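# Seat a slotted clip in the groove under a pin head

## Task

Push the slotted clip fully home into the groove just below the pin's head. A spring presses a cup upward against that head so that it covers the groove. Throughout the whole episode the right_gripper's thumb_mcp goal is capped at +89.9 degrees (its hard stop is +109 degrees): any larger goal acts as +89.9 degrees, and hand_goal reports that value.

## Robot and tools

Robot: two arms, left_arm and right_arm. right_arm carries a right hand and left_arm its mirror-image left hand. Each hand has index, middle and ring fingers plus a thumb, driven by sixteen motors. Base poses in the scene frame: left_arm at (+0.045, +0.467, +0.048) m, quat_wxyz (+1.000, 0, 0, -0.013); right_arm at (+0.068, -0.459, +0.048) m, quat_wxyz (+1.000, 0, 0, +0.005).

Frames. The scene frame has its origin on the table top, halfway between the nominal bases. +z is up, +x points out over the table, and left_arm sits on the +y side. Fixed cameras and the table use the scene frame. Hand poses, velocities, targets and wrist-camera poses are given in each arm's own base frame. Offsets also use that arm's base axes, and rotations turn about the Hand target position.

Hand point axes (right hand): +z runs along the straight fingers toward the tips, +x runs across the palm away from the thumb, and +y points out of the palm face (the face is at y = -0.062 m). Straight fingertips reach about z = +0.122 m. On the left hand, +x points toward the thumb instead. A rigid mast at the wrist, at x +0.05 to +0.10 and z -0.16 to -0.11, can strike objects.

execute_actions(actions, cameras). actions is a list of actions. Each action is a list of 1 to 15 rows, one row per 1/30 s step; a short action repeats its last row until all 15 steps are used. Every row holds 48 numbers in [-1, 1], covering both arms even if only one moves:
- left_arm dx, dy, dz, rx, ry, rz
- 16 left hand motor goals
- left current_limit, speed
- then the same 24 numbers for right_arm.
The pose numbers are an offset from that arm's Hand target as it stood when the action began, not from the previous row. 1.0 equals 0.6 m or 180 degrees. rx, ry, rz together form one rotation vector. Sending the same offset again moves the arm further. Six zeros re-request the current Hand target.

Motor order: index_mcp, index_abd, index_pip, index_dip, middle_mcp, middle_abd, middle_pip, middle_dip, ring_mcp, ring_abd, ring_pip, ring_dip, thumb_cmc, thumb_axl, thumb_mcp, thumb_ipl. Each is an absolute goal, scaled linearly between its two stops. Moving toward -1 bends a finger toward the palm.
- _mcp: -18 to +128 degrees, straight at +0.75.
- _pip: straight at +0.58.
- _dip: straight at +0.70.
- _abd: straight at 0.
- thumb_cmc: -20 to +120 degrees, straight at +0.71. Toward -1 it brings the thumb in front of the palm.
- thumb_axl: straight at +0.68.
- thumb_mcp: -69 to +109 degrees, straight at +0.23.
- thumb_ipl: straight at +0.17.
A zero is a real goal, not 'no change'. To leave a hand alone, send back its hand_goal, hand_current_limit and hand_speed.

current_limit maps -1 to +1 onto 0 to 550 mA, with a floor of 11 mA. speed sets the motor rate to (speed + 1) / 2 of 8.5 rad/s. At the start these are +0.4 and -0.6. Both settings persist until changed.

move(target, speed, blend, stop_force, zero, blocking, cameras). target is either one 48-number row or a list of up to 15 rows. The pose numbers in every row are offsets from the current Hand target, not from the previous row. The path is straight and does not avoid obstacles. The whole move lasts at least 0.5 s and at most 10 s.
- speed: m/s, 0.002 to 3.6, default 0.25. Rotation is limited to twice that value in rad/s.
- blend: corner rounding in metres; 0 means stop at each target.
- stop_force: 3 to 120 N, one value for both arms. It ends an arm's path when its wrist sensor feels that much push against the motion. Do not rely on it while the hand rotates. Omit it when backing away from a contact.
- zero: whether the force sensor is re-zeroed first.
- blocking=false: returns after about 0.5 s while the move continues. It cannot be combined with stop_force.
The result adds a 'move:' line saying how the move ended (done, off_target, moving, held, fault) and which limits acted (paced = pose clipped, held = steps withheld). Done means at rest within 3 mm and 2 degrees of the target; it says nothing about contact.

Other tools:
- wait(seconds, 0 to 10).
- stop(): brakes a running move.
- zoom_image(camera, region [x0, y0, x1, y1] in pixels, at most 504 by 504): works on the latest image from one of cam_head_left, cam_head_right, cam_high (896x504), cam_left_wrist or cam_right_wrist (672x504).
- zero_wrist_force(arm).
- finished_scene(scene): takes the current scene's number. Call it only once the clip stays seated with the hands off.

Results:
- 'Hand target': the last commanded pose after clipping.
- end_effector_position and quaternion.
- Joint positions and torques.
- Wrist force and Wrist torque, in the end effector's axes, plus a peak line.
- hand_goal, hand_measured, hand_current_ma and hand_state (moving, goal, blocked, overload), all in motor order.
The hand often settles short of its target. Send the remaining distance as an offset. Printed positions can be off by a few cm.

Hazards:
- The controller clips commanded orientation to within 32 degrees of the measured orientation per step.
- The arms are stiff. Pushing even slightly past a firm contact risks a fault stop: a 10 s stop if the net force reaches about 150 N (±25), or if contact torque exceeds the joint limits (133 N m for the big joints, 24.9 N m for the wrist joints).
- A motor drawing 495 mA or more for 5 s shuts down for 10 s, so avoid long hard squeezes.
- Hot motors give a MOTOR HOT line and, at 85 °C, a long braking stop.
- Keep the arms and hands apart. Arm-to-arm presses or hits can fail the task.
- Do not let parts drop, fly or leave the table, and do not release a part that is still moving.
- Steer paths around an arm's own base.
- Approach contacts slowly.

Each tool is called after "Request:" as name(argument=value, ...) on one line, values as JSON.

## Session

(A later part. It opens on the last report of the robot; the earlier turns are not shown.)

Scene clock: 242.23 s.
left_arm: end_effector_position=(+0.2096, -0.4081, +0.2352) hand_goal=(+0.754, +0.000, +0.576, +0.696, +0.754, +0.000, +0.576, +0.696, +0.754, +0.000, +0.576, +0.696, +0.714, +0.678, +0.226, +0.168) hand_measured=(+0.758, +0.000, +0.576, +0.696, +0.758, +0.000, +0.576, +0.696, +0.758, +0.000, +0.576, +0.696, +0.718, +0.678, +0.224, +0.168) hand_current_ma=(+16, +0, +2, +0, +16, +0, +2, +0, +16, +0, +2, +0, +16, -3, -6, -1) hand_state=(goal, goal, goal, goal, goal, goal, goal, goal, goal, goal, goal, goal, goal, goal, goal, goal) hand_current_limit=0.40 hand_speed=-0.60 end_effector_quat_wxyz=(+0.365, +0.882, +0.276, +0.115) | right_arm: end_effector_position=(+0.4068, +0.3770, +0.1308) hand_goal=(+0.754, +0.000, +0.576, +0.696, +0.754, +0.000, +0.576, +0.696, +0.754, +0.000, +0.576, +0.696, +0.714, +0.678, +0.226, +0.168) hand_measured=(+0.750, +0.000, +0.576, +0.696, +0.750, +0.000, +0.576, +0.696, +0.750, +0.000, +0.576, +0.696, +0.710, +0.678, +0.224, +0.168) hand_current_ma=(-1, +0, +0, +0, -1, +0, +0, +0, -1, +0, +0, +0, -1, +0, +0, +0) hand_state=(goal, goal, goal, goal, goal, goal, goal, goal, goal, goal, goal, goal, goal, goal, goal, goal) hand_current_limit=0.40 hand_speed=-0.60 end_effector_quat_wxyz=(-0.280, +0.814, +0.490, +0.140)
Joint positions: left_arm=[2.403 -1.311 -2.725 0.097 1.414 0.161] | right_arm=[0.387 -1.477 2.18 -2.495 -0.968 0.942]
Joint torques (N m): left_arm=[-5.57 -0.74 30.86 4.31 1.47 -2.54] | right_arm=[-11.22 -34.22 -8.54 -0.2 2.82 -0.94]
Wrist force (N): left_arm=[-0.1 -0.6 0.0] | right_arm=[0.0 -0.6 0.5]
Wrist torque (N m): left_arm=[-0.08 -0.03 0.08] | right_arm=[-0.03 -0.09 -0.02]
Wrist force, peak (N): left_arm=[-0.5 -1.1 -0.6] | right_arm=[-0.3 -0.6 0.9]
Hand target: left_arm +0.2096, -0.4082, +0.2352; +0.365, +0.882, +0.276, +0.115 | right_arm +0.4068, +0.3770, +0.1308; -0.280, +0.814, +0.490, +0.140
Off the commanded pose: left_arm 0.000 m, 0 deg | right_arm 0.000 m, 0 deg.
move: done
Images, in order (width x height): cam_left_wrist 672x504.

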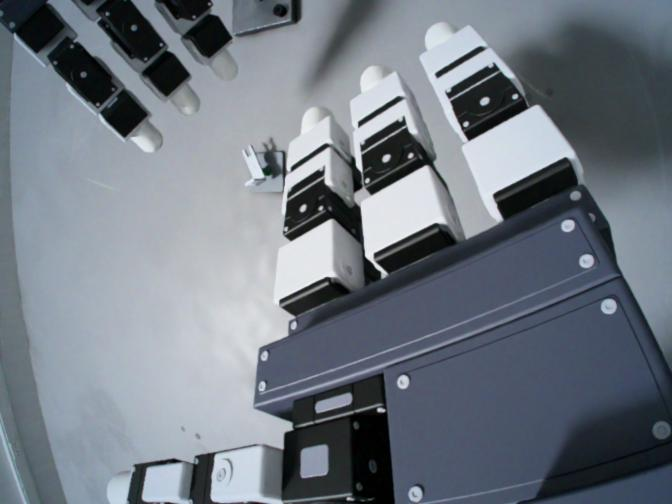

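Request:
zoom_image(camera="cam_left_wrist", region=[225, 130, 305, 200])

Scaled by 6.300 from the camera's 672x504 image, which has a finer 960x720 frame.

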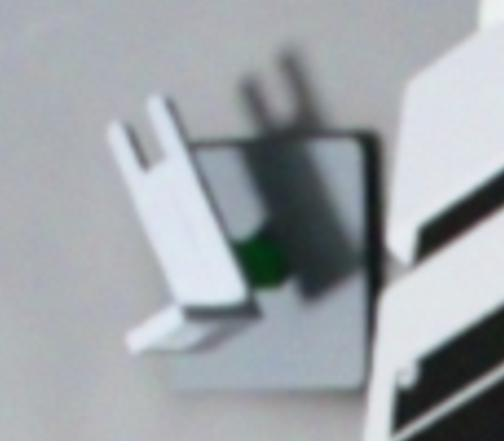

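Request:
move(target=[0,0,0,0,0,0,0.754,0.05,0.576,0.696,0.754,-0.05,0.576,0.696,0.41,0,0.576,0.696,0.714,0.678,0.226,0.168,0.4,-0.6,0.05,-0.03,0.1,0,0,0,0.754,0,0.576,0.696,0.754,0,0.576,0.696,0.754,0,0.576,0.696,0.714,0.678,0.226,0.168,0.4,-0.6])

Request:
move(target=[0.2455,0.071,-0.105,0,0,-0.035,0.754,0.05,0.576,0.696,0.754,-0.05,0.576,0.696,0.41,0,0.576,0.696,0.714,0.678,0.226,0.168,0.4,-0.6,0.0,0,0,0,0,0,0.754,0,0.576,0.696,0.754,0,0.576,0.696,0.754,0,0.576,0.696,0.714,0.678,0.226,0.168,0.4,-0.6], cameras=["all"])

Request:
zoom_image(camera="cam_left_wrist", region=[270, 30, 430, 150])

Request:
zoom_image(camera="cam_high", region=[320, 180, 480, 300])

Scene clock: 296.33 s.
left_arm: end_effector_position=(+0.2096, -0.4082, +0.2352) hand_goal=(+0.754, +0.050, +0.576, +0.696, +0.754, -0.050, +0.576, +0.696, +0.410, +0.000, +0.576, +0.696, +0.714, +0.678, +0.226, +0.168) hand_measured=(+0.758, +0.046, +0.576, +0.696, +0.758, -0.046, +0.576, +0.696, +0.430, +0.000, +0.576, +0.696, +0.718, +0.678, +0.224, +0.168) hand_current_ma=(+16, -10, +2, +0, +16, +11, +2, +0, +83, +0, +2, +0, +16, -3, -6, -1) hand_state=(goal, goal, goal, goal, goal, goal, goal, goal, goal, goal, goal, goal, goal, goal, goal, goal) hand_current_limit=0.40 hand_speed=-0.60 end_effector_quat_wxyz=(+0.365, +0.882, +0.276, +0.115) | right_arm: end_effector_position=(+0.4367, +0.3590, +0.1908) hand_goal=(+0.754, +0.000, +0.576, +0.696, +0.754, +0.000, +0.576, +0.696, +0.754, +0.000, +0.576, +0.696, +0.714, +0.678, +0.226, +0.168) hand_measured=(+0.750, +0.000, +0.576, +0.696, +0.750, +0.000, +0.576, +0.696, +0.750, +0.000, +0.576, +0.696, +0.710, +0.678, +0.224, +0.168) hand_current_ma=(-1, +0, +0, +0, -1, +0, +0, +0, -1, +0, +0, +0, -1, +0, +0, +0) hand_state=(goal, goal, goal, goal, goal, goal, goal, goal, goal, goal, goal, goal, goal, goal, goal, goal) hand_current_limit=0.40 hand_speed=-0.60 end_effector_quat_wxyz=(-0.280, +0.814, +0.490, +0.140)
Joint positions: left_arm=[2.402 -1.311 -2.725 0.097 1.414 0.161] | right_arm=[0.325 -1.548 2.058 -2.259 -0.956 0.869]
Joint torques (N m): left_arm=[-5.72 -1.06 29.99 4.28 1.52 -2.46] | right_arm=[-11.14 -34.03 -38.11 -0.05 2.93 -1.38]
Wrist force (N): left_arm=[0.1 -0.6 0.3] | right_arm=[-0.3 -0.6 0.1]
Wrist torque (N m): left_arm=[-0.09 -0.02 0.09] | right_arm=[0.01 -0.04 -0.04]
Wrist force, peak (N): left_arm=[-0.2 -1.2 0.1] | right_arm=[-0.7 -0.7 1.4]
Hand target: left_arm +0.2096, -0.4082, +0.2352; +0.365, +0.882, +0.276, +0.115 | right_arm +0.4368, +0.3590, +0.1908; -0.280, +0.814, +0.490, +0.140
Off the commanded pose: left_arm 0.000 m, 0 deg | right_arm 0.000 m, 0 deg.
move: done

Scene clock: 297.73 s.
left_arm: end_effector_position=(+0.3568, -0.3655, +0.1722) hand_goal=(+0.754, +0.050, +0.576, +0.696, +0.754, -0.050, +0.576, +0.696, +0.410, +0.000, +0.576, +0.696, +0.714, +0.678, +0.226, +0.168) hand_measured=(+0.758, +0.048, +0.576, +0.696, +0.758, -0.046, +0.576, +0.696, +0.428, +0.000, +0.576, +0.696, +0.718, +0.678, +0.224, +0.168) hand_current_ma=(+16, -8, +2, +0, +16, +9, +2, +0, +81, +0, +2, +0, +16, -3, -6, -1) hand_state=(goal, goal, goal, goal, goal, goal, goal, goal, goal, goal, goal, goal, goal, goal, goal, goal) hand_current_limit=0.40 hand_speed=-0.60 end_effector_quat_wxyz=(+0.371, +0.895, +0.227, +0.095) | right_arm: end_effector_position=(+0.4368, +0.3590, +0.1908) hand_goal=(+0.754, +0.000, +0.576, +0.696, +0.754, +0.000, +0.576, +0.696, +0.754, +0.000, +0.576, +0.696, +0.714, +0.678, +0.226, +0.168) hand_measured=(+0.750, +0.000, +0.576, +0.696, +0.750, +0.000, +0.576, +0.696, +0.750, +0.000, +0.576, +0.696, +0.710, +0.678, +0.224, +0.168) hand_current_ma=(-1, +0, +0, +0, -1, +0, +0, +0, -1, +0, +0, +0, -1, +0, +0, +0) hand_state=(goal, goal, goal, goal, goal, goal, goal, goal, goal, goal, goal, goal, goal, goal, goal, goal) hand_current_limit=0.40 hand_speed=-0.60 end_effector_quat_wxyz=(-0.280, +0.814, +0.490, +0.140)
Joint positions: left_arm=[2.948 -1.653 -2.689 0.198 0.995 0.708] | right_arm=[0.325 -1.548 2.058 -2.259 -0.956 0.869]
Joint torques (N m): left_arm=[9.72 9.41 24.64 4.04 -2.63 2.34] | right_arm=[-10.99 -33.31 -38.02 -0.01 2.83 -1.16]
Wrist force (N): left_arm=[0.0 -0.9 -0.3] | right_arm=[-0.7 -0.7 0.3]
Wrist torque (N m): left_arm=[-0.10 -0.05 0.02] | right_arm=[-0.02 0.01 -0.07]
Wrist force, peak (N): left_arm=[-0.7 -1.4 -0.4] | right_arm=[-0.7 -0.7 0.3]
Hand target: left_arm +0.3569, -0.3656, +0.1722; +0.371, +0.895, +0.227, +0.095 | right_arm +0.4368, +0.3590, +0.1908; -0.280, +0.814, +0.490, +0.140
Off the commanded pose: left_arm 0.000 m, 0 deg | right_arm 0.000 m, 0 deg.
move: done

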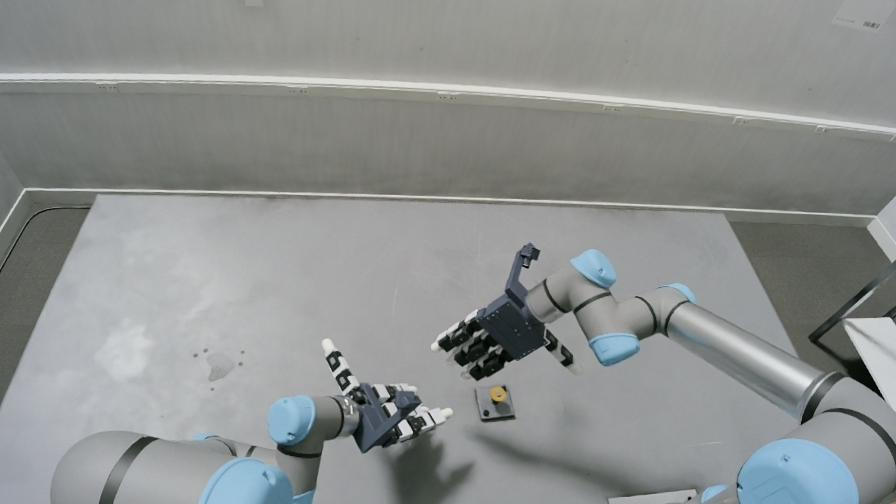

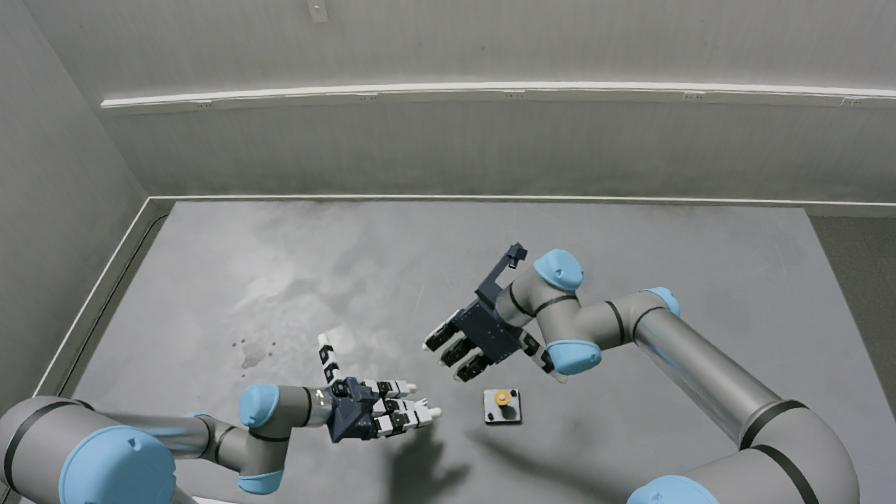

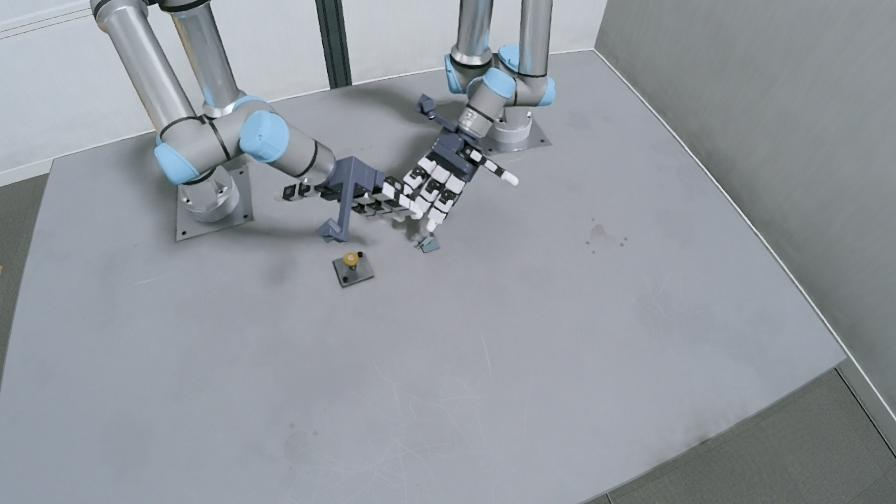

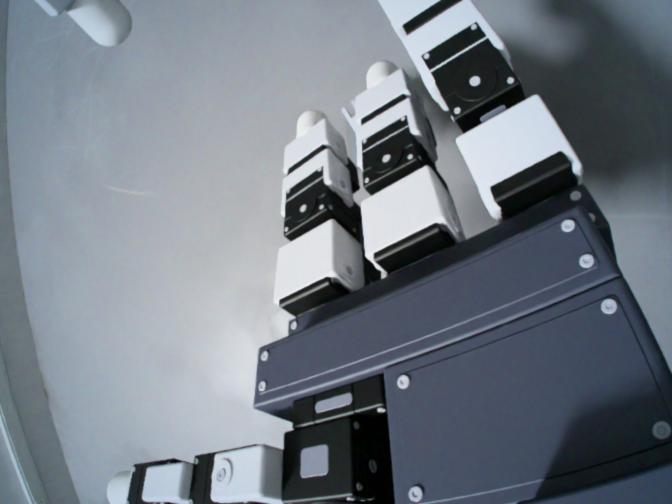

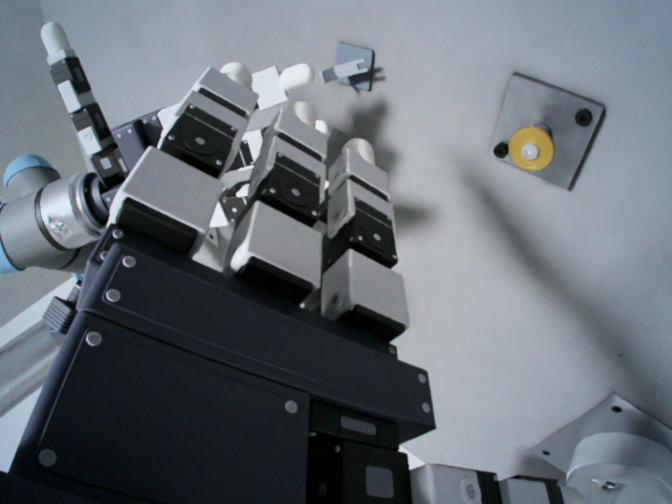

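Scaled by 3.150 from the camera's 672x504 image, which has a finer 960x720 frame.

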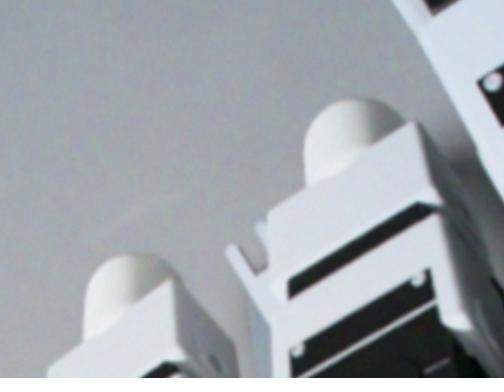

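Scaled by 3.150.

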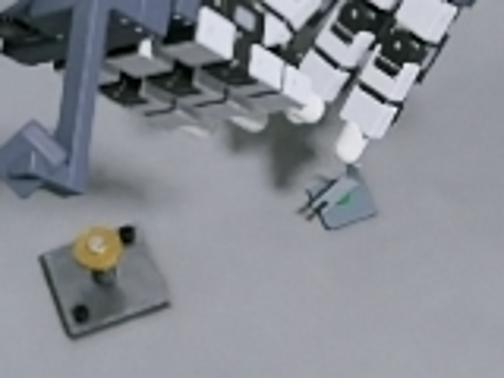

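Request:
move(target=[0.0107,0.0402,-0.05,0,0,0,0.754,0.05,0.576,0.696,0.754,-0.05,0.576,0.696,0.41,0,0.576,0.696,0.714,0.678,0.226,0.168,0.4,-0.6,0.0,0,0,0,0,0,0.754,0,0.576,0.696,0.754,0,0.576,0.696,0.754,0,0.576,0.696,0.714,0.678,0.226,0.168,0.4,-0.6], cameras=["all"])

Request:
zoom_image(camera="cam_left_wrist", region=[270, 30, 430, 150])

Request:
zoom_image(camera="cam_right_wrist", region=[260, 20, 420, 140])

Request:
zoom_image(camera="cam_high", region=[370, 190, 480, 280])

Scene clock: 347.07 s.
left_arm: end_effector_position=(+0.3633, -0.3415, +0.1422) hand_goal=(+0.754, +0.050, +0.576, +0.696, +0.754, -0.050, +0.576, +0.696, +0.410, +0.000, +0.576, +0.696, +0.714, +0.678, +0.226, +0.168) hand_measured=(+0.758, +0.048, +0.576, +0.696, +0.758, -0.046, +0.576, +0.696, +0.428, +0.000, +0.576, +0.696, +0.718, +0.678, +0.224, +0.168) hand_current_ma=(+16, -8, +2, +0, +16, +9, +2, +0, +80, +0, +2, +0, +17, -3, -6, -1) hand_state=(goal, goal, goal, goal, goal, goal, goal, goal, goal, goal, goal, goal, goal, goal, goal, goal) hand_current_limit=0.40 hand_speed=-0.60 end_effector_quat_wxyz=(+0.371, +0.895, +0.227, +0.095) | right_arm: end_effector_position=(+0.4368, +0.3590, +0.1908) hand_goal=(+0.754, +0.000, +0.576, +0.696, +0.754, +0.000, +0.576, +0.696, +0.754, +0.000, +0.576, +0.696, +0.714, +0.678, +0.226, +0.168) hand_measured=(+0.750, +0.000, +0.576, +0.696, +0.750, +0.000, +0.576, +0.696, +0.750, +0.000, +0.576, +0.696, +0.710, +0.678, +0.224, +0.168) hand_current_ma=(-1, +0, +0, +0, -1, +0, +0, +0, -1, +0, +0, +0, -1, +0, +0, +0) hand_state=(goal, goal, goal, goal, goal, goal, goal, goal, goal, goal, goal, goal, goal, goal, goal, goal) hand_current_limit=0.40 hand_speed=-0.60 end_effector_quat_wxyz=(-0.280, +0.814, +0.490, +0.140)
Joint positions: left_arm=[3.045 -1.768 -2.737 0.305 0.945 0.809] | right_arm=[0.325 -1.548 2.058 -2.259 -0.956 0.869]
Joint torques (N m): left_arm=[9.63 10.81 -5.02 4.22 -2.65 2.16] | right_arm=[-11.46 -33.32 -36.93 -0.03 2.83 -1.14]
Wrist force (N): left_arm=[-0.3 -0.9 -0.1] | right_arm=[-0.5 -0.5 0.2]
Wrist torque (N m): left_arm=[-0.12 -0.01 -0.03] | right_arm=[0.01 -0.01 -0.05]
Wrist force, peak (N): left_arm=[-0.8 -1.3 -0.3] | right_arm=[-0.4 -1.1 0.2]
Hand target: left_arm +0.3633, -0.3414, +0.1422; +0.371, +0.895, +0.227, +0.095 | right_arm +0.4368, +0.3590, +0.1908; -0.280, +0.814, +0.490, +0.140
Off the commanded pose: left_arm 0.000 m, 0 deg | right_arm 0.000 m, 0 deg.
move: done

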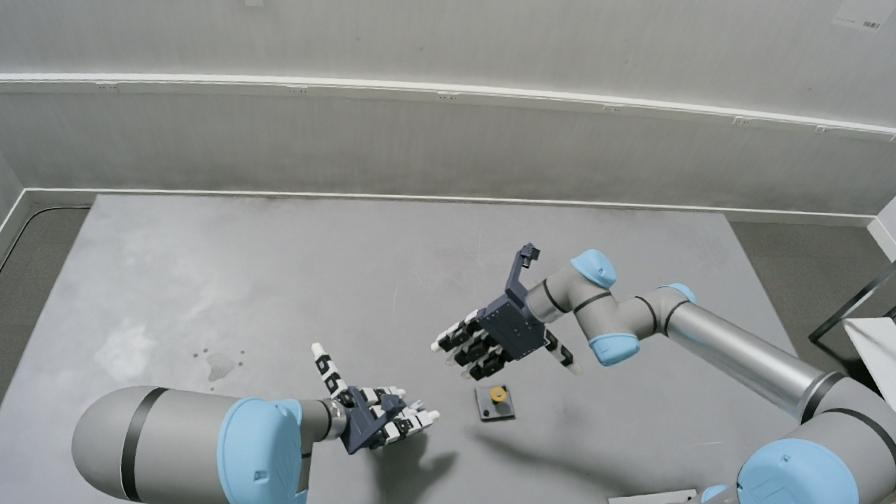

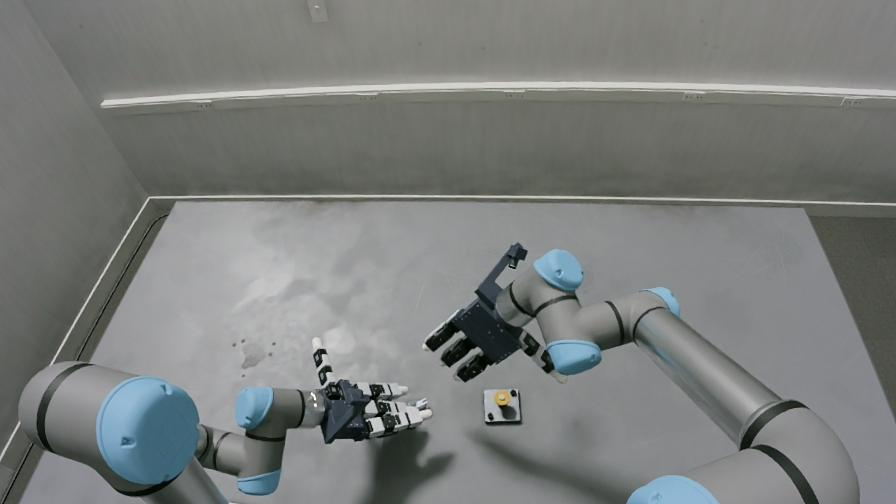

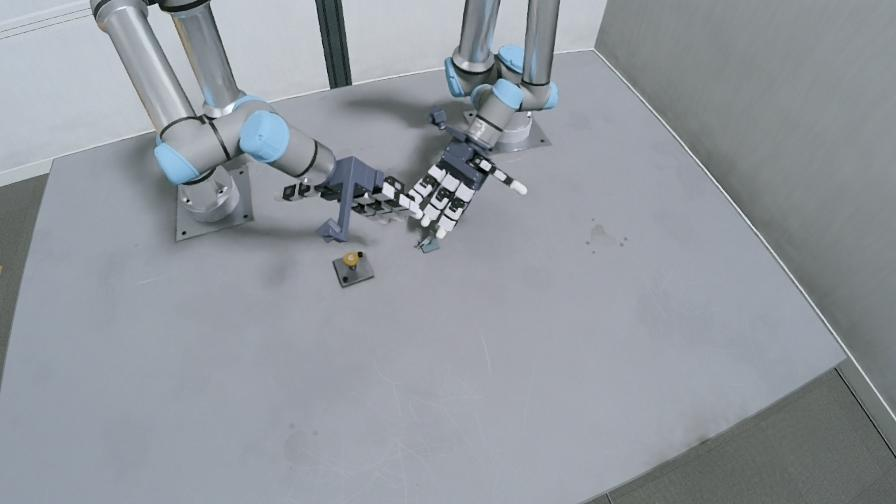

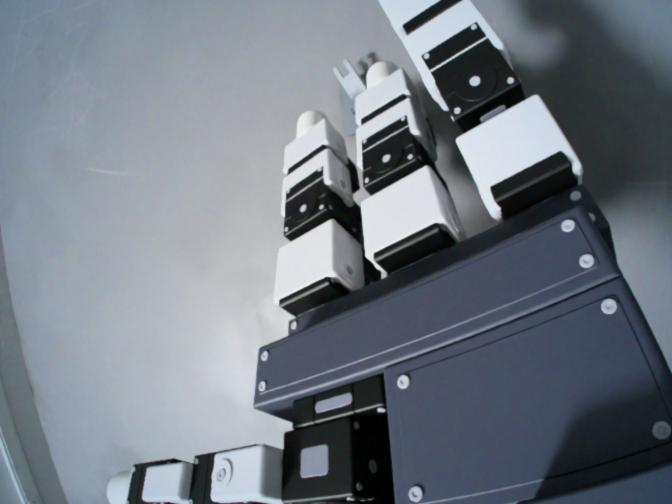

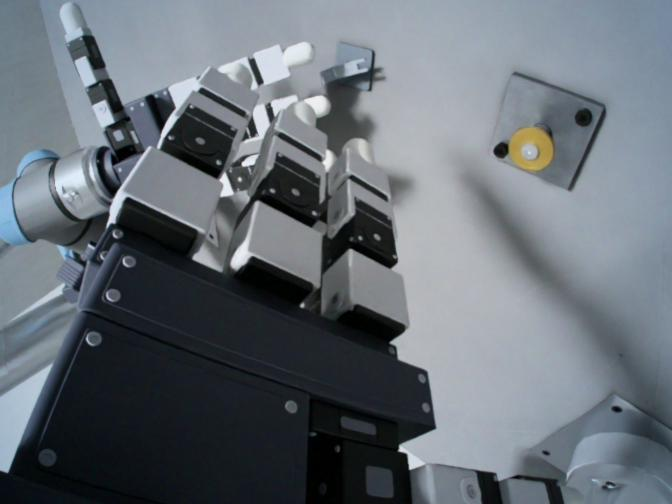

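Scaled by 3.150 from the camera's 672x504 image, which has a finer 960x720 frame.

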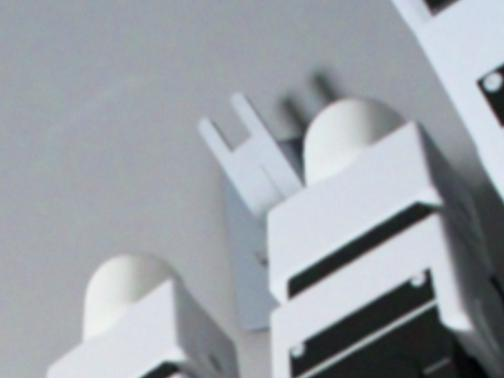

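Scaled by 3.150 from the camera's 672x504 image, which has a finer 960x720 frame.

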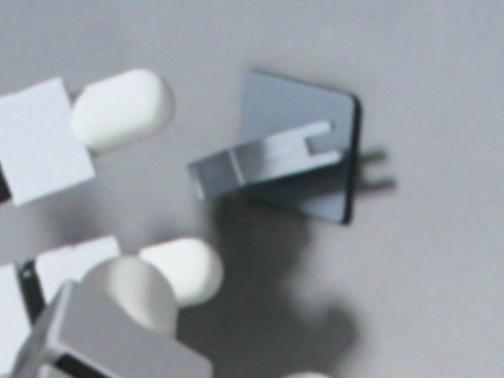

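Scaled by 4.582.

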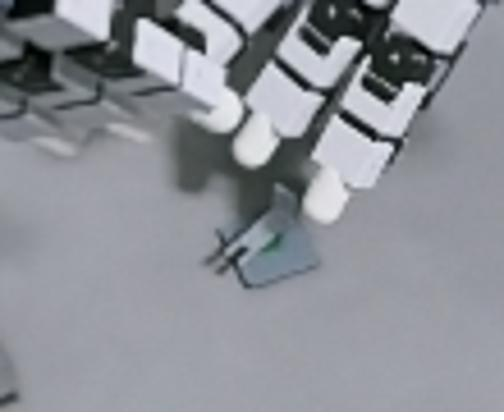

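Request:
move(target=[0.003,-0.0115,-0.035,0,0,0,0.754,0.05,0.576,0.696,0.754,-0.05,0.576,0.696,0.41,0,0.576,0.696,0.714,0.678,0.226,0.168,0.4,-0.6,0.0,0,0,0,0,0,0.754,0,0.576,0.696,0.754,0,0.576,0.696,0.754,0,0.576,0.696,0.714,0.678,0.226,0.168,0.4,-0.6], cameras=["cam_left_wrist","cam_right_wrist","cam_high"])

Request:
zoom_image(camera="cam_left_wrist", region=[290, 30, 410, 150])

Request:
zoom_image(camera="cam_right_wrist", region=[280, 20, 400, 120])

Request:
zoom_image(camera="cam_high", region=[370, 190, 480, 280])

Scene clock: 372.17 s.
left_arm: end_effector_position=(+0.3651, -0.3483, +0.1212) hand_goal=(+0.754, +0.050, +0.576, +0.696, +0.754, -0.050, +0.576, +0.696, +0.410, +0.000, +0.576, +0.696, +0.714, +0.678, +0.226, +0.168) hand_measured=(+0.758, +0.048, +0.576, +0.696, +0.758, -0.046, +0.576, +0.696, +0.428, +0.000, +0.576, +0.696, +0.718, +0.678, +0.224, +0.168) hand_current_ma=(+16, -8, +2, +0, +16, +9, +2, +0, +80, +0, +2, +0, +17, -3, -6, -1) hand_state=(goal, goal, goal, goal, goal, goal, goal, goal, goal, goal, goal, goal, goal, goal, goal, goal) hand_current_limit=0.40 hand_speed=-0.60 end_effector_quat_wxyz=(+0.371, +0.895, +0.227, +0.095) | right_arm: end_effector_position=(+0.4368, +0.3590, +0.1908) hand_goal=(+0.754, +0.000, +0.576, +0.696, +0.754, +0.000, +0.576, +0.696, +0.754, +0.000, +0.576, +0.696, +0.714, +0.678, +0.226, +0.168) hand_measured=(+0.750, +0.000, +0.576, +0.696, +0.750, +0.000, +0.576, +0.696, +0.750, +0.000, +0.576, +0.696, +0.710, +0.678, +0.224, +0.168) hand_current_ma=(-1, +0, +0, +0, -1, +0, +0, +0, -1, +0, +0, +0, -1, +0, +0, +0) hand_state=(goal, goal, goal, goal, goal, goal, goal, goal, goal, goal, goal, goal, goal, goal, goal, goal) hand_current_limit=0.40 hand_speed=-0.60 end_effector_quat_wxyz=(-0.280, +0.814, +0.490, +0.140)
Joint positions: left_arm=[3.019 -1.905 -2.727 0.448 0.958 0.781] | right_arm=[0.325 -1.548 2.058 -2.259 -0.956 0.869]
Joint torques (N m): left_arm=[-5.68 13.86 18.14 4.36 0.72 -2.39] | right_arm=[-11.48 -33.7 -36.89 -0.18 2.83 -1.16]
Wrist force (N): left_arm=[0.1 -0.8 0.0] | right_arm=[-0.4 -0.9 0.0]
Wrist torque (N m): left_arm=[-0.12 -0.07 0.09] | right_arm=[-0.02 -0.02 -0.05]
Wrist force, peak (N): left_arm=[-0.3 -1.4 0.0] | right_arm=[-0.5 -1.0 0.4]
Hand target: left_arm +0.3651, -0.3483, +0.1212; +0.371, +0.895, +0.227, +0.095 | right_arm +0.4368, +0.3590, +0.1908; -0.280, +0.814, +0.490, +0.140
Off the commanded pose: left_arm 0.000 m, 0 deg | right_arm 0.000 m, 0 deg.
move: done
Images, in order (width x height): cam_high 896x504, cam_left_wrist 672x504, cam_right_wrist 672x504.

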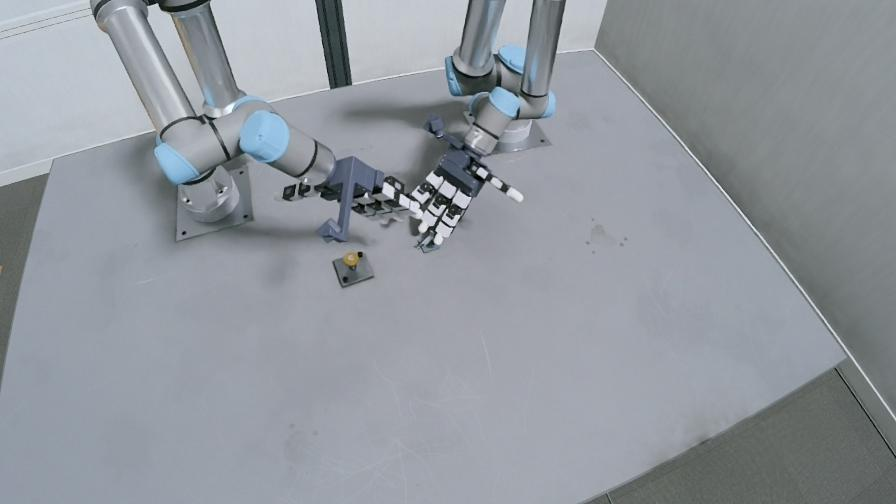

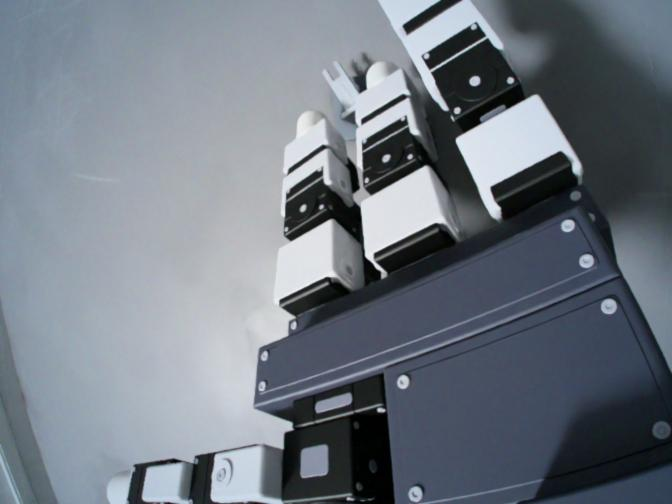

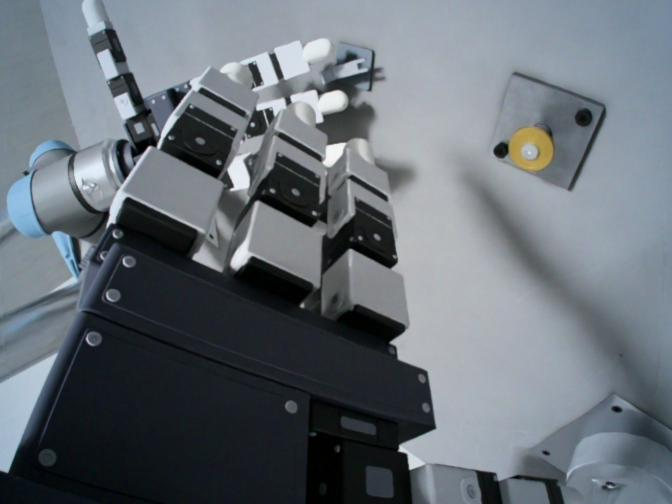

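Scaled by 4.200 from the camera's 672x504 image, which has a finer 960x720 frame.

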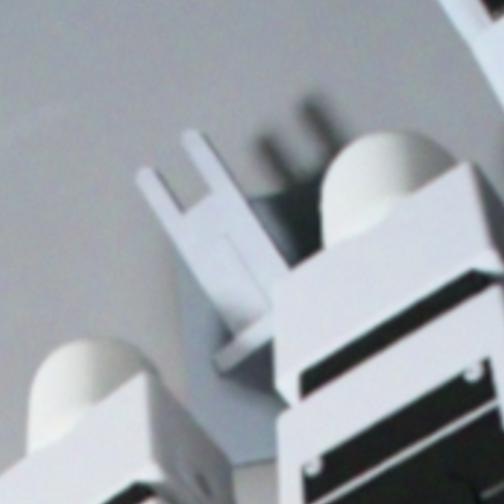

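Scaled by 4.200 from the camera's 672x504 image, which has a finer 960x720 frame.

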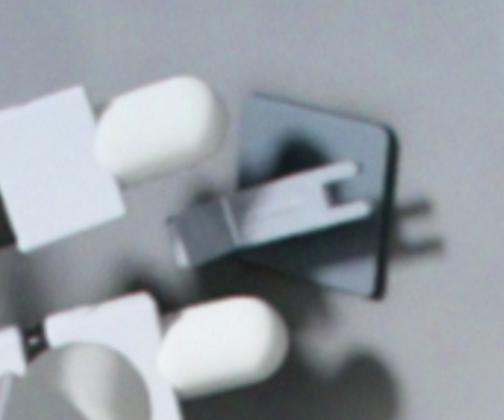

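Scaled by 4.582.

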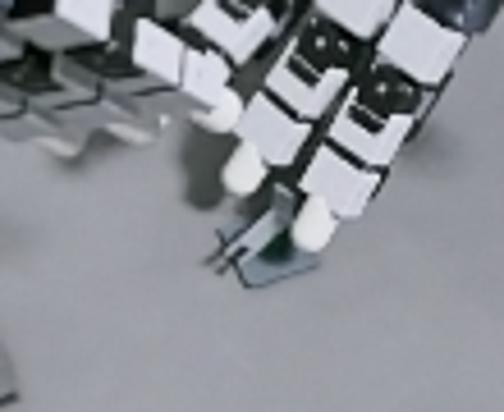

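Request:
move(target=[0.0035,-0.0066,-0.0133,0,0,0,0.754,0.05,0.576,0.696,0.754,-0.05,0.576,0.696,0.41,0,0.576,0.696,0.714,0.678,0.226,0.168,0.4,-0.6,0.0,0,0,0,0,0,0.754,0,0.576,0.696,0.754,0,0.576,0.696,0.754,0,0.576,0.696,0.714,0.678,0.226,0.168,0.4,-0.6], cameras=["cam_left_wrist","cam_right_wrist","cam_high"], speed=0.05)

Request:
zoom_image(camera="cam_left_wrist", region=[290, 30, 410, 150])

Request:
zoom_image(camera="cam_right_wrist", region=[280, 20, 400, 120])

Request:
zoom_image(camera="cam_high", region=[400, 210, 460, 260])

Scene clock: 385.53 s.
left_arm: end_effector_position=(+0.3672, -0.3523, +0.1133) hand_goal=(+0.754, +0.050, +0.576, +0.696, +0.754, -0.050, +0.576, +0.696, +0.410, +0.000, +0.576, +0.696, +0.714, +0.678, +0.226, +0.168) hand_measured=(+0.758, +0.048, +0.576, +0.696, +0.758, -0.046, +0.576, +0.696, +0.428, +0.000, +0.576, +0.696, +0.718, +0.678, +0.224, +0.168) hand_current_ma=(+16, -8, +2, +0, +16, +9, +2, +0, +80, +0, +2, +0, +17, -3, -6, -1) hand_state=(goal, goal, goal, goal, goal, goal, goal, goal, goal, goal, goal, goal, goal, goal, goal, goal) hand_current_limit=0.40 hand_speed=-0.60 end_effector_quat_wxyz=(+0.371, +0.895, +0.227, +0.095) | right_arm: end_effector_position=(+0.4368, +0.3590, +0.1908) hand_goal=(+0.754, +0.000, +0.576, +0.696, +0.754, +0.000, +0.576, +0.696, +0.754, +0.000, +0.576, +0.696, +0.714, +0.678, +0.226, +0.168) hand_measured=(+0.750, +0.000, +0.576, +0.696, +0.750, +0.000, +0.576, +0.696, +0.750, +0.000, +0.576, +0.696, +0.710, +0.678, +0.224, +0.168) hand_current_ma=(-1, +0, +0, +0, -1, +0, +0, +0, -1, +0, +0, +0, -1, +0, +0, +0) hand_state=(goal, goal, goal, goal, goal, goal, goal, goal, goal, goal, goal, goal, goal, goal, goal, goal) hand_current_limit=0.40 hand_speed=-0.60 end_effector_quat_wxyz=(-0.280, +0.814, +0.490, +0.140)
Joint positions: left_arm=[3.005 -1.957 -2.715 0.497 0.965 0.766] | right_arm=[0.325 -1.548 2.058 -2.259 -0.956 0.869]
Joint torques (N m): left_arm=[-6.31 14.8 16.98 4.37 0.69 -2.16] | right_arm=[-10.84 -33.27 -37.76 -0.13 2.8 -0.98]
Wrist force (N): left_arm=[-0.3 -0.7 -0.7] | right_arm=[-0.3 -0.5 0.5]
Wrist torque (N m): left_arm=[-0.05 -0.02 0.02] | right_arm=[-0.01 -0.05 -0.03]
Wrist force, peak (N): left_arm=[-0.6 -1.0 0.1] | right_arm=[-0.4 -1.1 0.1]
Hand target: left_arm +0.3672, -0.3523, +0.1132; +0.371, +0.895, +0.227, +0.095 | right_arm +0.4368, +0.3590, +0.1908; -0.280, +0.814, +0.490, +0.140
Off the commanded pose: left_arm 0.000 m, 0 deg | right_arm 0.000 m, 0 deg.
move: done
Images, in order (width x height): cam_high 896x504, cam_left_wrist 672x504, cam_right_wrist 672x504.

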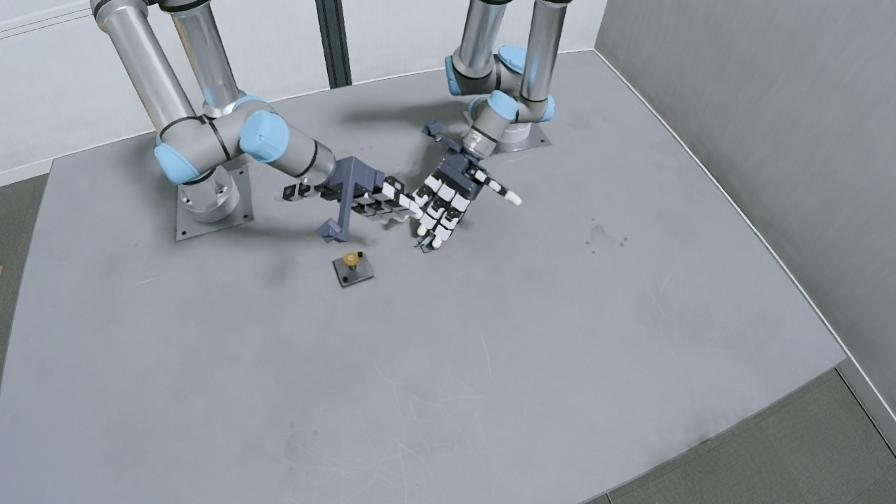

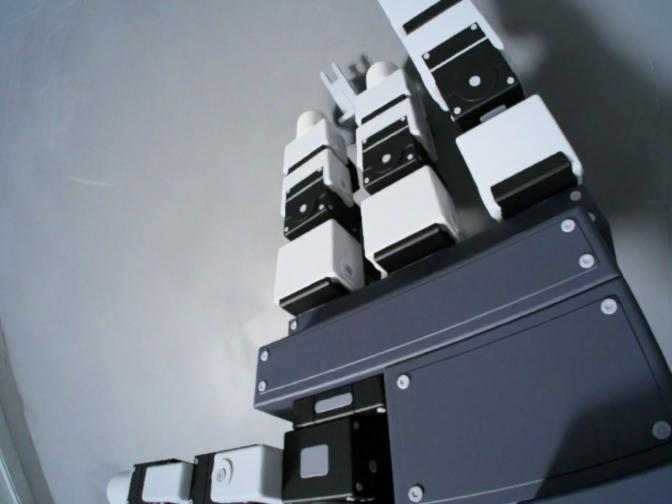

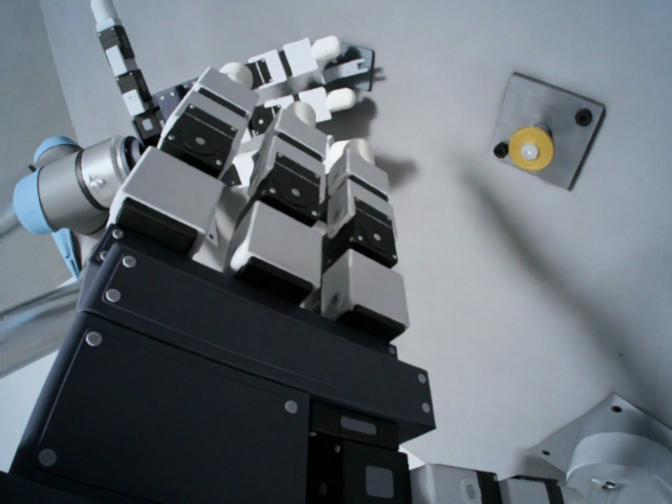

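Scaled by 4.200 from the camera's 672x504 image, which has a finer 960x720 frame.

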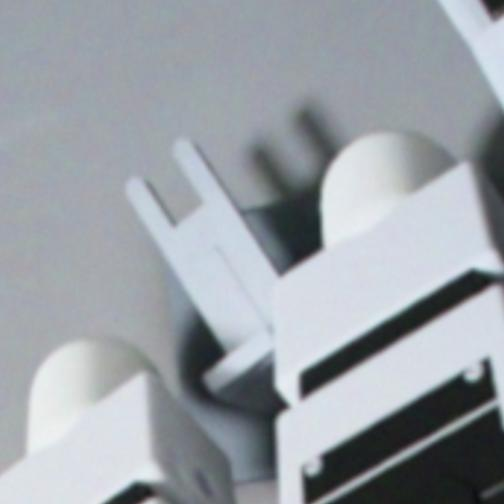

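Scaled by 4.200 from the camera's 672x504 image, which has a finer 960x720 frame.

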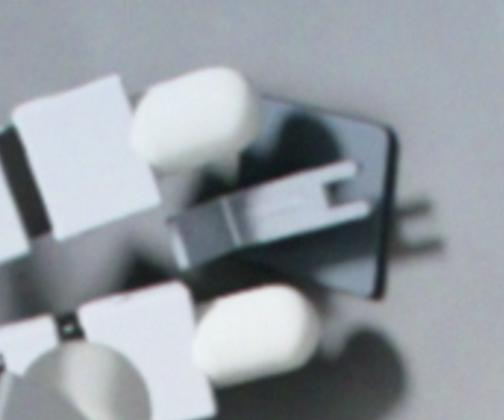

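Scaled by 8.400.

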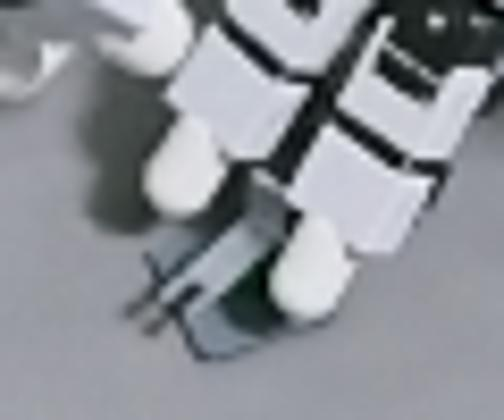

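Request:
move(target=[0,0,-0.0035,0,0,0,0.754,-0.05,0.576,0.696,0.754,0.05,0.576,0.696,0.41,0,0.576,0.696,0.714,0.678,0.226,0.168,0.4,-0.9,0.0,0,0,0,0,0,0.754,0,0.576,0.696,0.754,0,0.576,0.696,0.754,0,0.576,0.696,0.714,0.678,0.226,0.168,0.4,-0.6], cameras=["cam_left_wrist","cam_right_wrist"], speed=0.05)

Request:
zoom_image(camera="cam_right_wrist", region=[280, 20, 400, 120])

Request:
zoom_image(camera="cam_left_wrist", region=[290, 30, 410, 150])

Scene clock: 394.90 s.
left_arm: end_effector_position=(+0.3672, -0.3523, +0.1112) hand_goal=(+0.754, -0.050, +0.576, +0.696, +0.754, +0.050, +0.576, +0.696, +0.410, +0.000, +0.576, +0.696, +0.714, +0.678, +0.226, +0.168) hand_measured=(+0.758, -0.044, +0.576, +0.696, +0.754, +0.042, +0.576, +0.696, +0.428, +0.000, +0.576, +0.696, +0.718, +0.678, +0.224, +0.168) hand_current_ma=(+16, +21, +2, +0, +3, -25, +0, +0, +80, +0, +2, +0, +17, -3, -6, -1) hand_state=(goal, goal, goal, goal, goal, goal, goal, goal, goal, goal, goal, goal, goal, goal, goal, goal) hand_current_limit=0.40 hand_speed=-0.90 end_effector_quat_wxyz=(+0.371, +0.895, +0.227, +0.095) | right_arm: end_effector_position=(+0.4368, +0.3590, +0.1908) hand_goal=(+0.754, +0.000, +0.576, +0.696, +0.754, +0.000, +0.576, +0.696, +0.754, +0.000, +0.576, +0.696, +0.714, +0.678, +0.226, +0.168) hand_measured=(+0.750, +0.000, +0.576, +0.696, +0.750, +0.000, +0.576, +0.696, +0.750, +0.000, +0.576, +0.696, +0.710, +0.678, +0.224, +0.168) hand_current_ma=(-1, +0, +0, +0, -1, +0, +0, +0, -1, +0, +0, +0, -1, +0, +0, +0) hand_state=(goal, goal, goal, goal, goal, goal, goal, goal, goal, goal, goal, goal, goal, goal, goal, goal) hand_current_limit=0.40 hand_speed=-0.60 end_effector_quat_wxyz=(-0.280, +0.814, +0.490, +0.140)
Joint positions: left_arm=[3.005 -1.969 -2.715 0.509 0.965 0.766] | right_arm=[0.325 -1.548 2.058 -2.259 -0.956 0.869]
Joint torques (N m): left_arm=[-5.96 15.36 14.46 3.72 0.71 -1.35] | right_arm=[-10.68 -33.2 -37.55 -0.19 2.83 -0.93]
Wrist force (N): left_arm=[-1.1 0.1 -1.7] | right_arm=[-0.4 -0.6 0.4]
Wrist torque (N m): left_arm=[0.01 -0.01 -0.04] | right_arm=[-0.02 -0.03 -0.04]
Wrist force, peak (N): left_arm=[-1.1 0.1 -1.7] | right_arm=[-0.3 -1.1 0.1]
Hand target: left_arm +0.3672, -0.3523, +0.1111; +0.371, +0.895, +0.227, +0.095 | right_arm +0.4368, +0.3590, +0.1908; -0.280, +0.814, +0.490, +0.140
Off the commanded pose: left_arm 0.000 m, 0 deg | right_arm 0.000 m, 0 deg.
move: done
Images, in order (width x height): cam_left_wrist 672x504, cam_right_wrist 672x504.

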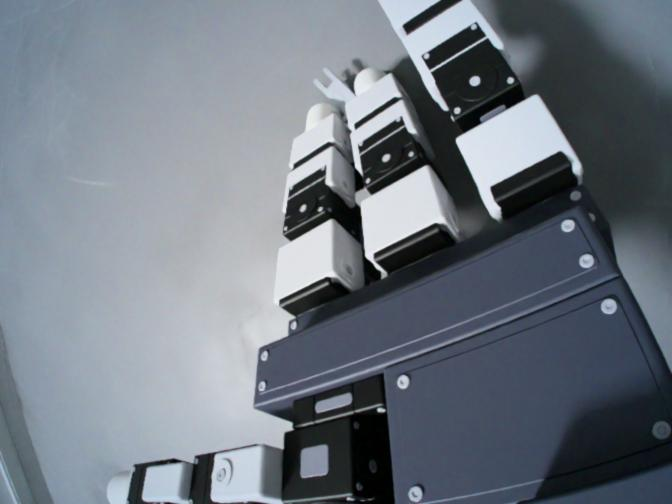

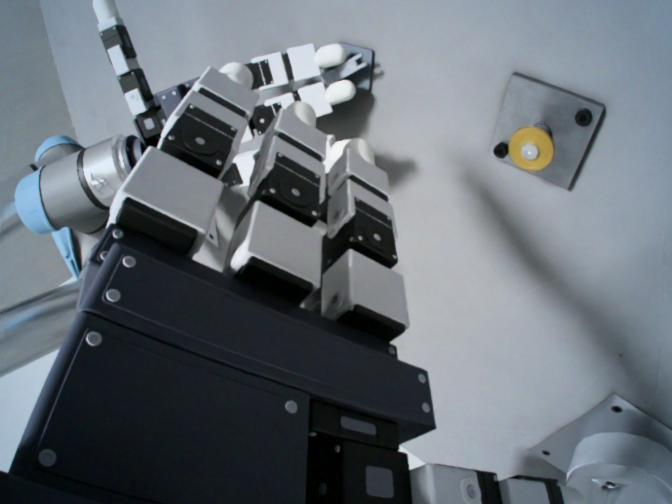

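Scaled by 4.200 from the camera's 672x504 image, which has a finer 960x720 frame.

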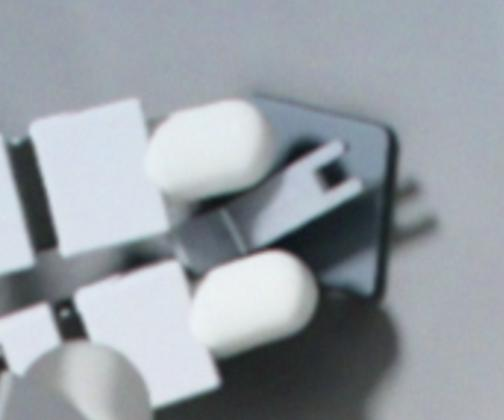

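Scaled by 4.200 from the camera's 672x504 image, which has a finer 960x720 frame.

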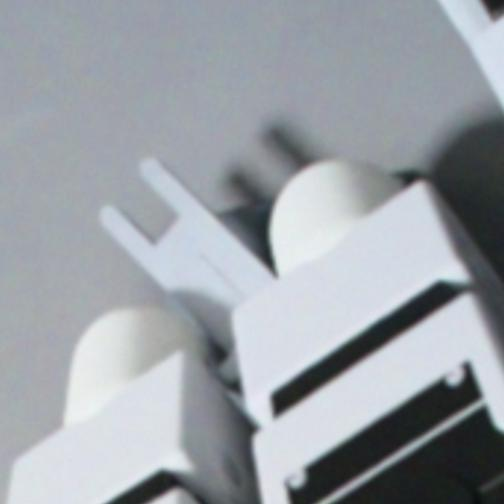

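Request:
move(target=[0,0,0,0,0,0,0.754,-0.09,0.576,0.696,0.754,0.09,0.576,0.696,0.41,0,0.576,0.696,0.714,0.678,0.226,0.168,0.4,-0.9,0.0,0,0,0,0,0,0.754,0,0.576,0.696,0.754,0,0.576,0.696,0.754,0,0.576,0.696,0.714,0.678,0.226,0.168,0.4,-0.6], cameras=["cam_left_wrist","cam_right_wrist"], speed=0.05)

Request:
zoom_image(camera="cam_right_wrist", region=[280, 20, 400, 120])

Request:
zoom_image(camera="cam_left_wrist", region=[290, 30, 410, 150])

Scene clock: 407.30 s.
left_arm: end_effector_position=(+0.3672, -0.3523, +0.1111) hand_goal=(+0.754, -0.090, +0.576, +0.696, +0.754, +0.090, +0.576, +0.696, +0.410, +0.000, +0.576, +0.696, +0.714, +0.678, +0.226, +0.168) hand_measured=(+0.758, -0.050, +0.576, +0.696, +0.754, +0.042, +0.576, +0.696, +0.428, +0.000, +0.576, +0.696, +0.718, +0.678, +0.224, +0.168) hand_current_ma=(+16, +146, +2, +0, +2, -177, -1, +0, +80, +0, +2, +0, +17, -3, -6, -1) hand_state=(goal, blocked, goal, goal, goal, blocked, goal, goal, goal, goal, goal, goal, goal, goal, goal, goal) hand_current_limit=0.40 hand_speed=-0.90 end_effector_quat_wxyz=(+0.371, +0.895, +0.227, +0.095) | right_arm: end_effector_position=(+0.4368, +0.3590, +0.1908) hand_goal=(+0.754, +0.000, +0.576, +0.696, +0.754, +0.000, +0.576, +0.696, +0.754, +0.000, +0.576, +0.696, +0.714, +0.678, +0.226, +0.168) hand_measured=(+0.750, +0.000, +0.576, +0.696, +0.750, +0.000, +0.576, +0.696, +0.750, +0.000, +0.576, +0.696, +0.710, +0.678, +0.224, +0.168) hand_current_ma=(-1, +0, +0, +0, -1, +0, +0, +0, -1, +0, +0, +0, -1, +0, +0, +0) hand_state=(goal, goal, goal, goal, goal, goal, goal, goal, goal, goal, goal, goal, goal, goal, goal, goal) hand_current_limit=0.40 hand_speed=-0.60 end_effector_quat_wxyz=(-0.280, +0.814, +0.490, +0.140)
Joint positions: left_arm=[3.005 -1.969 -2.715 0.509 0.965 0.766] | right_arm=[0.325 -1.548 2.058 -2.259 -0.956 0.869]
Joint torques (N m): left_arm=[-5.24 16 -6.94 4.08 -0.68 -2.35] | right_arm=[-11.03 -33.21 -37.57 -0.27 2.86 -0.91]
Wrist force (N): left_arm=[-0.8 -0.1 -1.1] | right_arm=[-0.7 -0.4 0.1]
Wrist torque (N m): left_arm=[-0.04 -0.02 -0.02] | right_arm=[0.03 0.02 -0.06]
Wrist force, peak (N): left_arm=[-0.6 0.2 -2.1] | right_arm=[-0.7 -0.8 0.4]
Hand target: left_arm +0.3672, -0.3523, +0.1111; +0.371, +0.895, +0.227, +0.095 | right_arm +0.4368, +0.3590, +0.1908; -0.280, +0.814, +0.490, +0.140
Off the commanded pose: left_arm 0.000 m, 0 deg | right_arm 0.000 m, 0 deg.
move: done
Images, in order (width x height): cam_left_wrist 672x504, cam_right_wrist 672x504.

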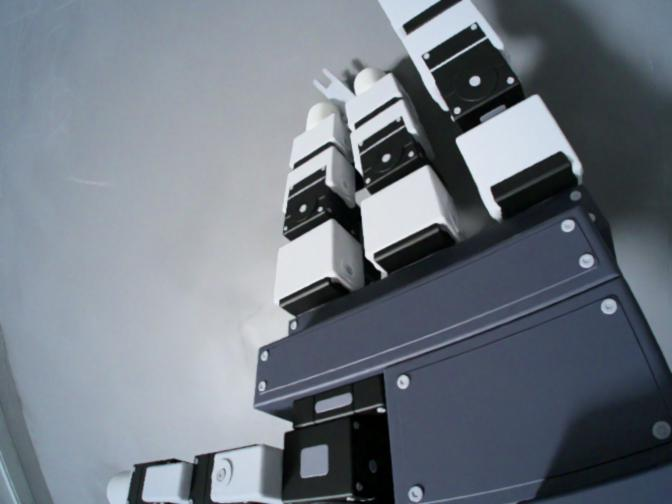

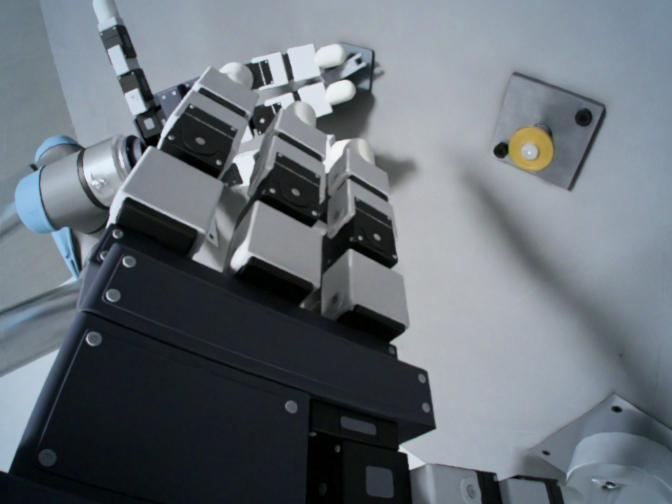

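Scaled by 4.200 from the camera's 672x504 image, which has a finer 960x720 frame.

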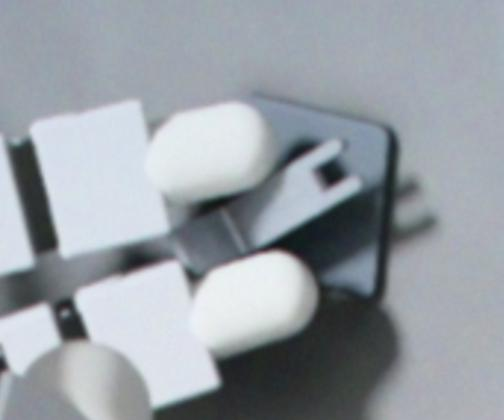

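Scaled by 4.200 from the camera's 672x504 image, which has a finer 960x720 frame.

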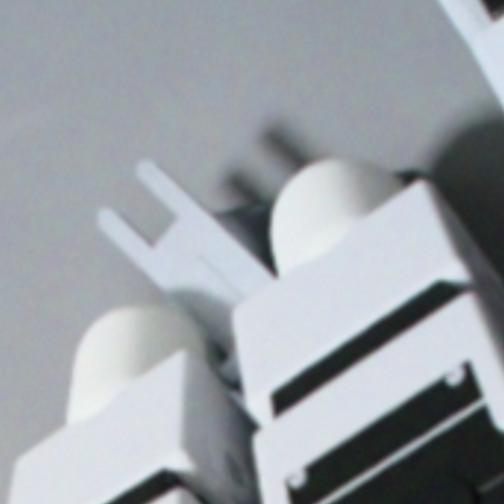

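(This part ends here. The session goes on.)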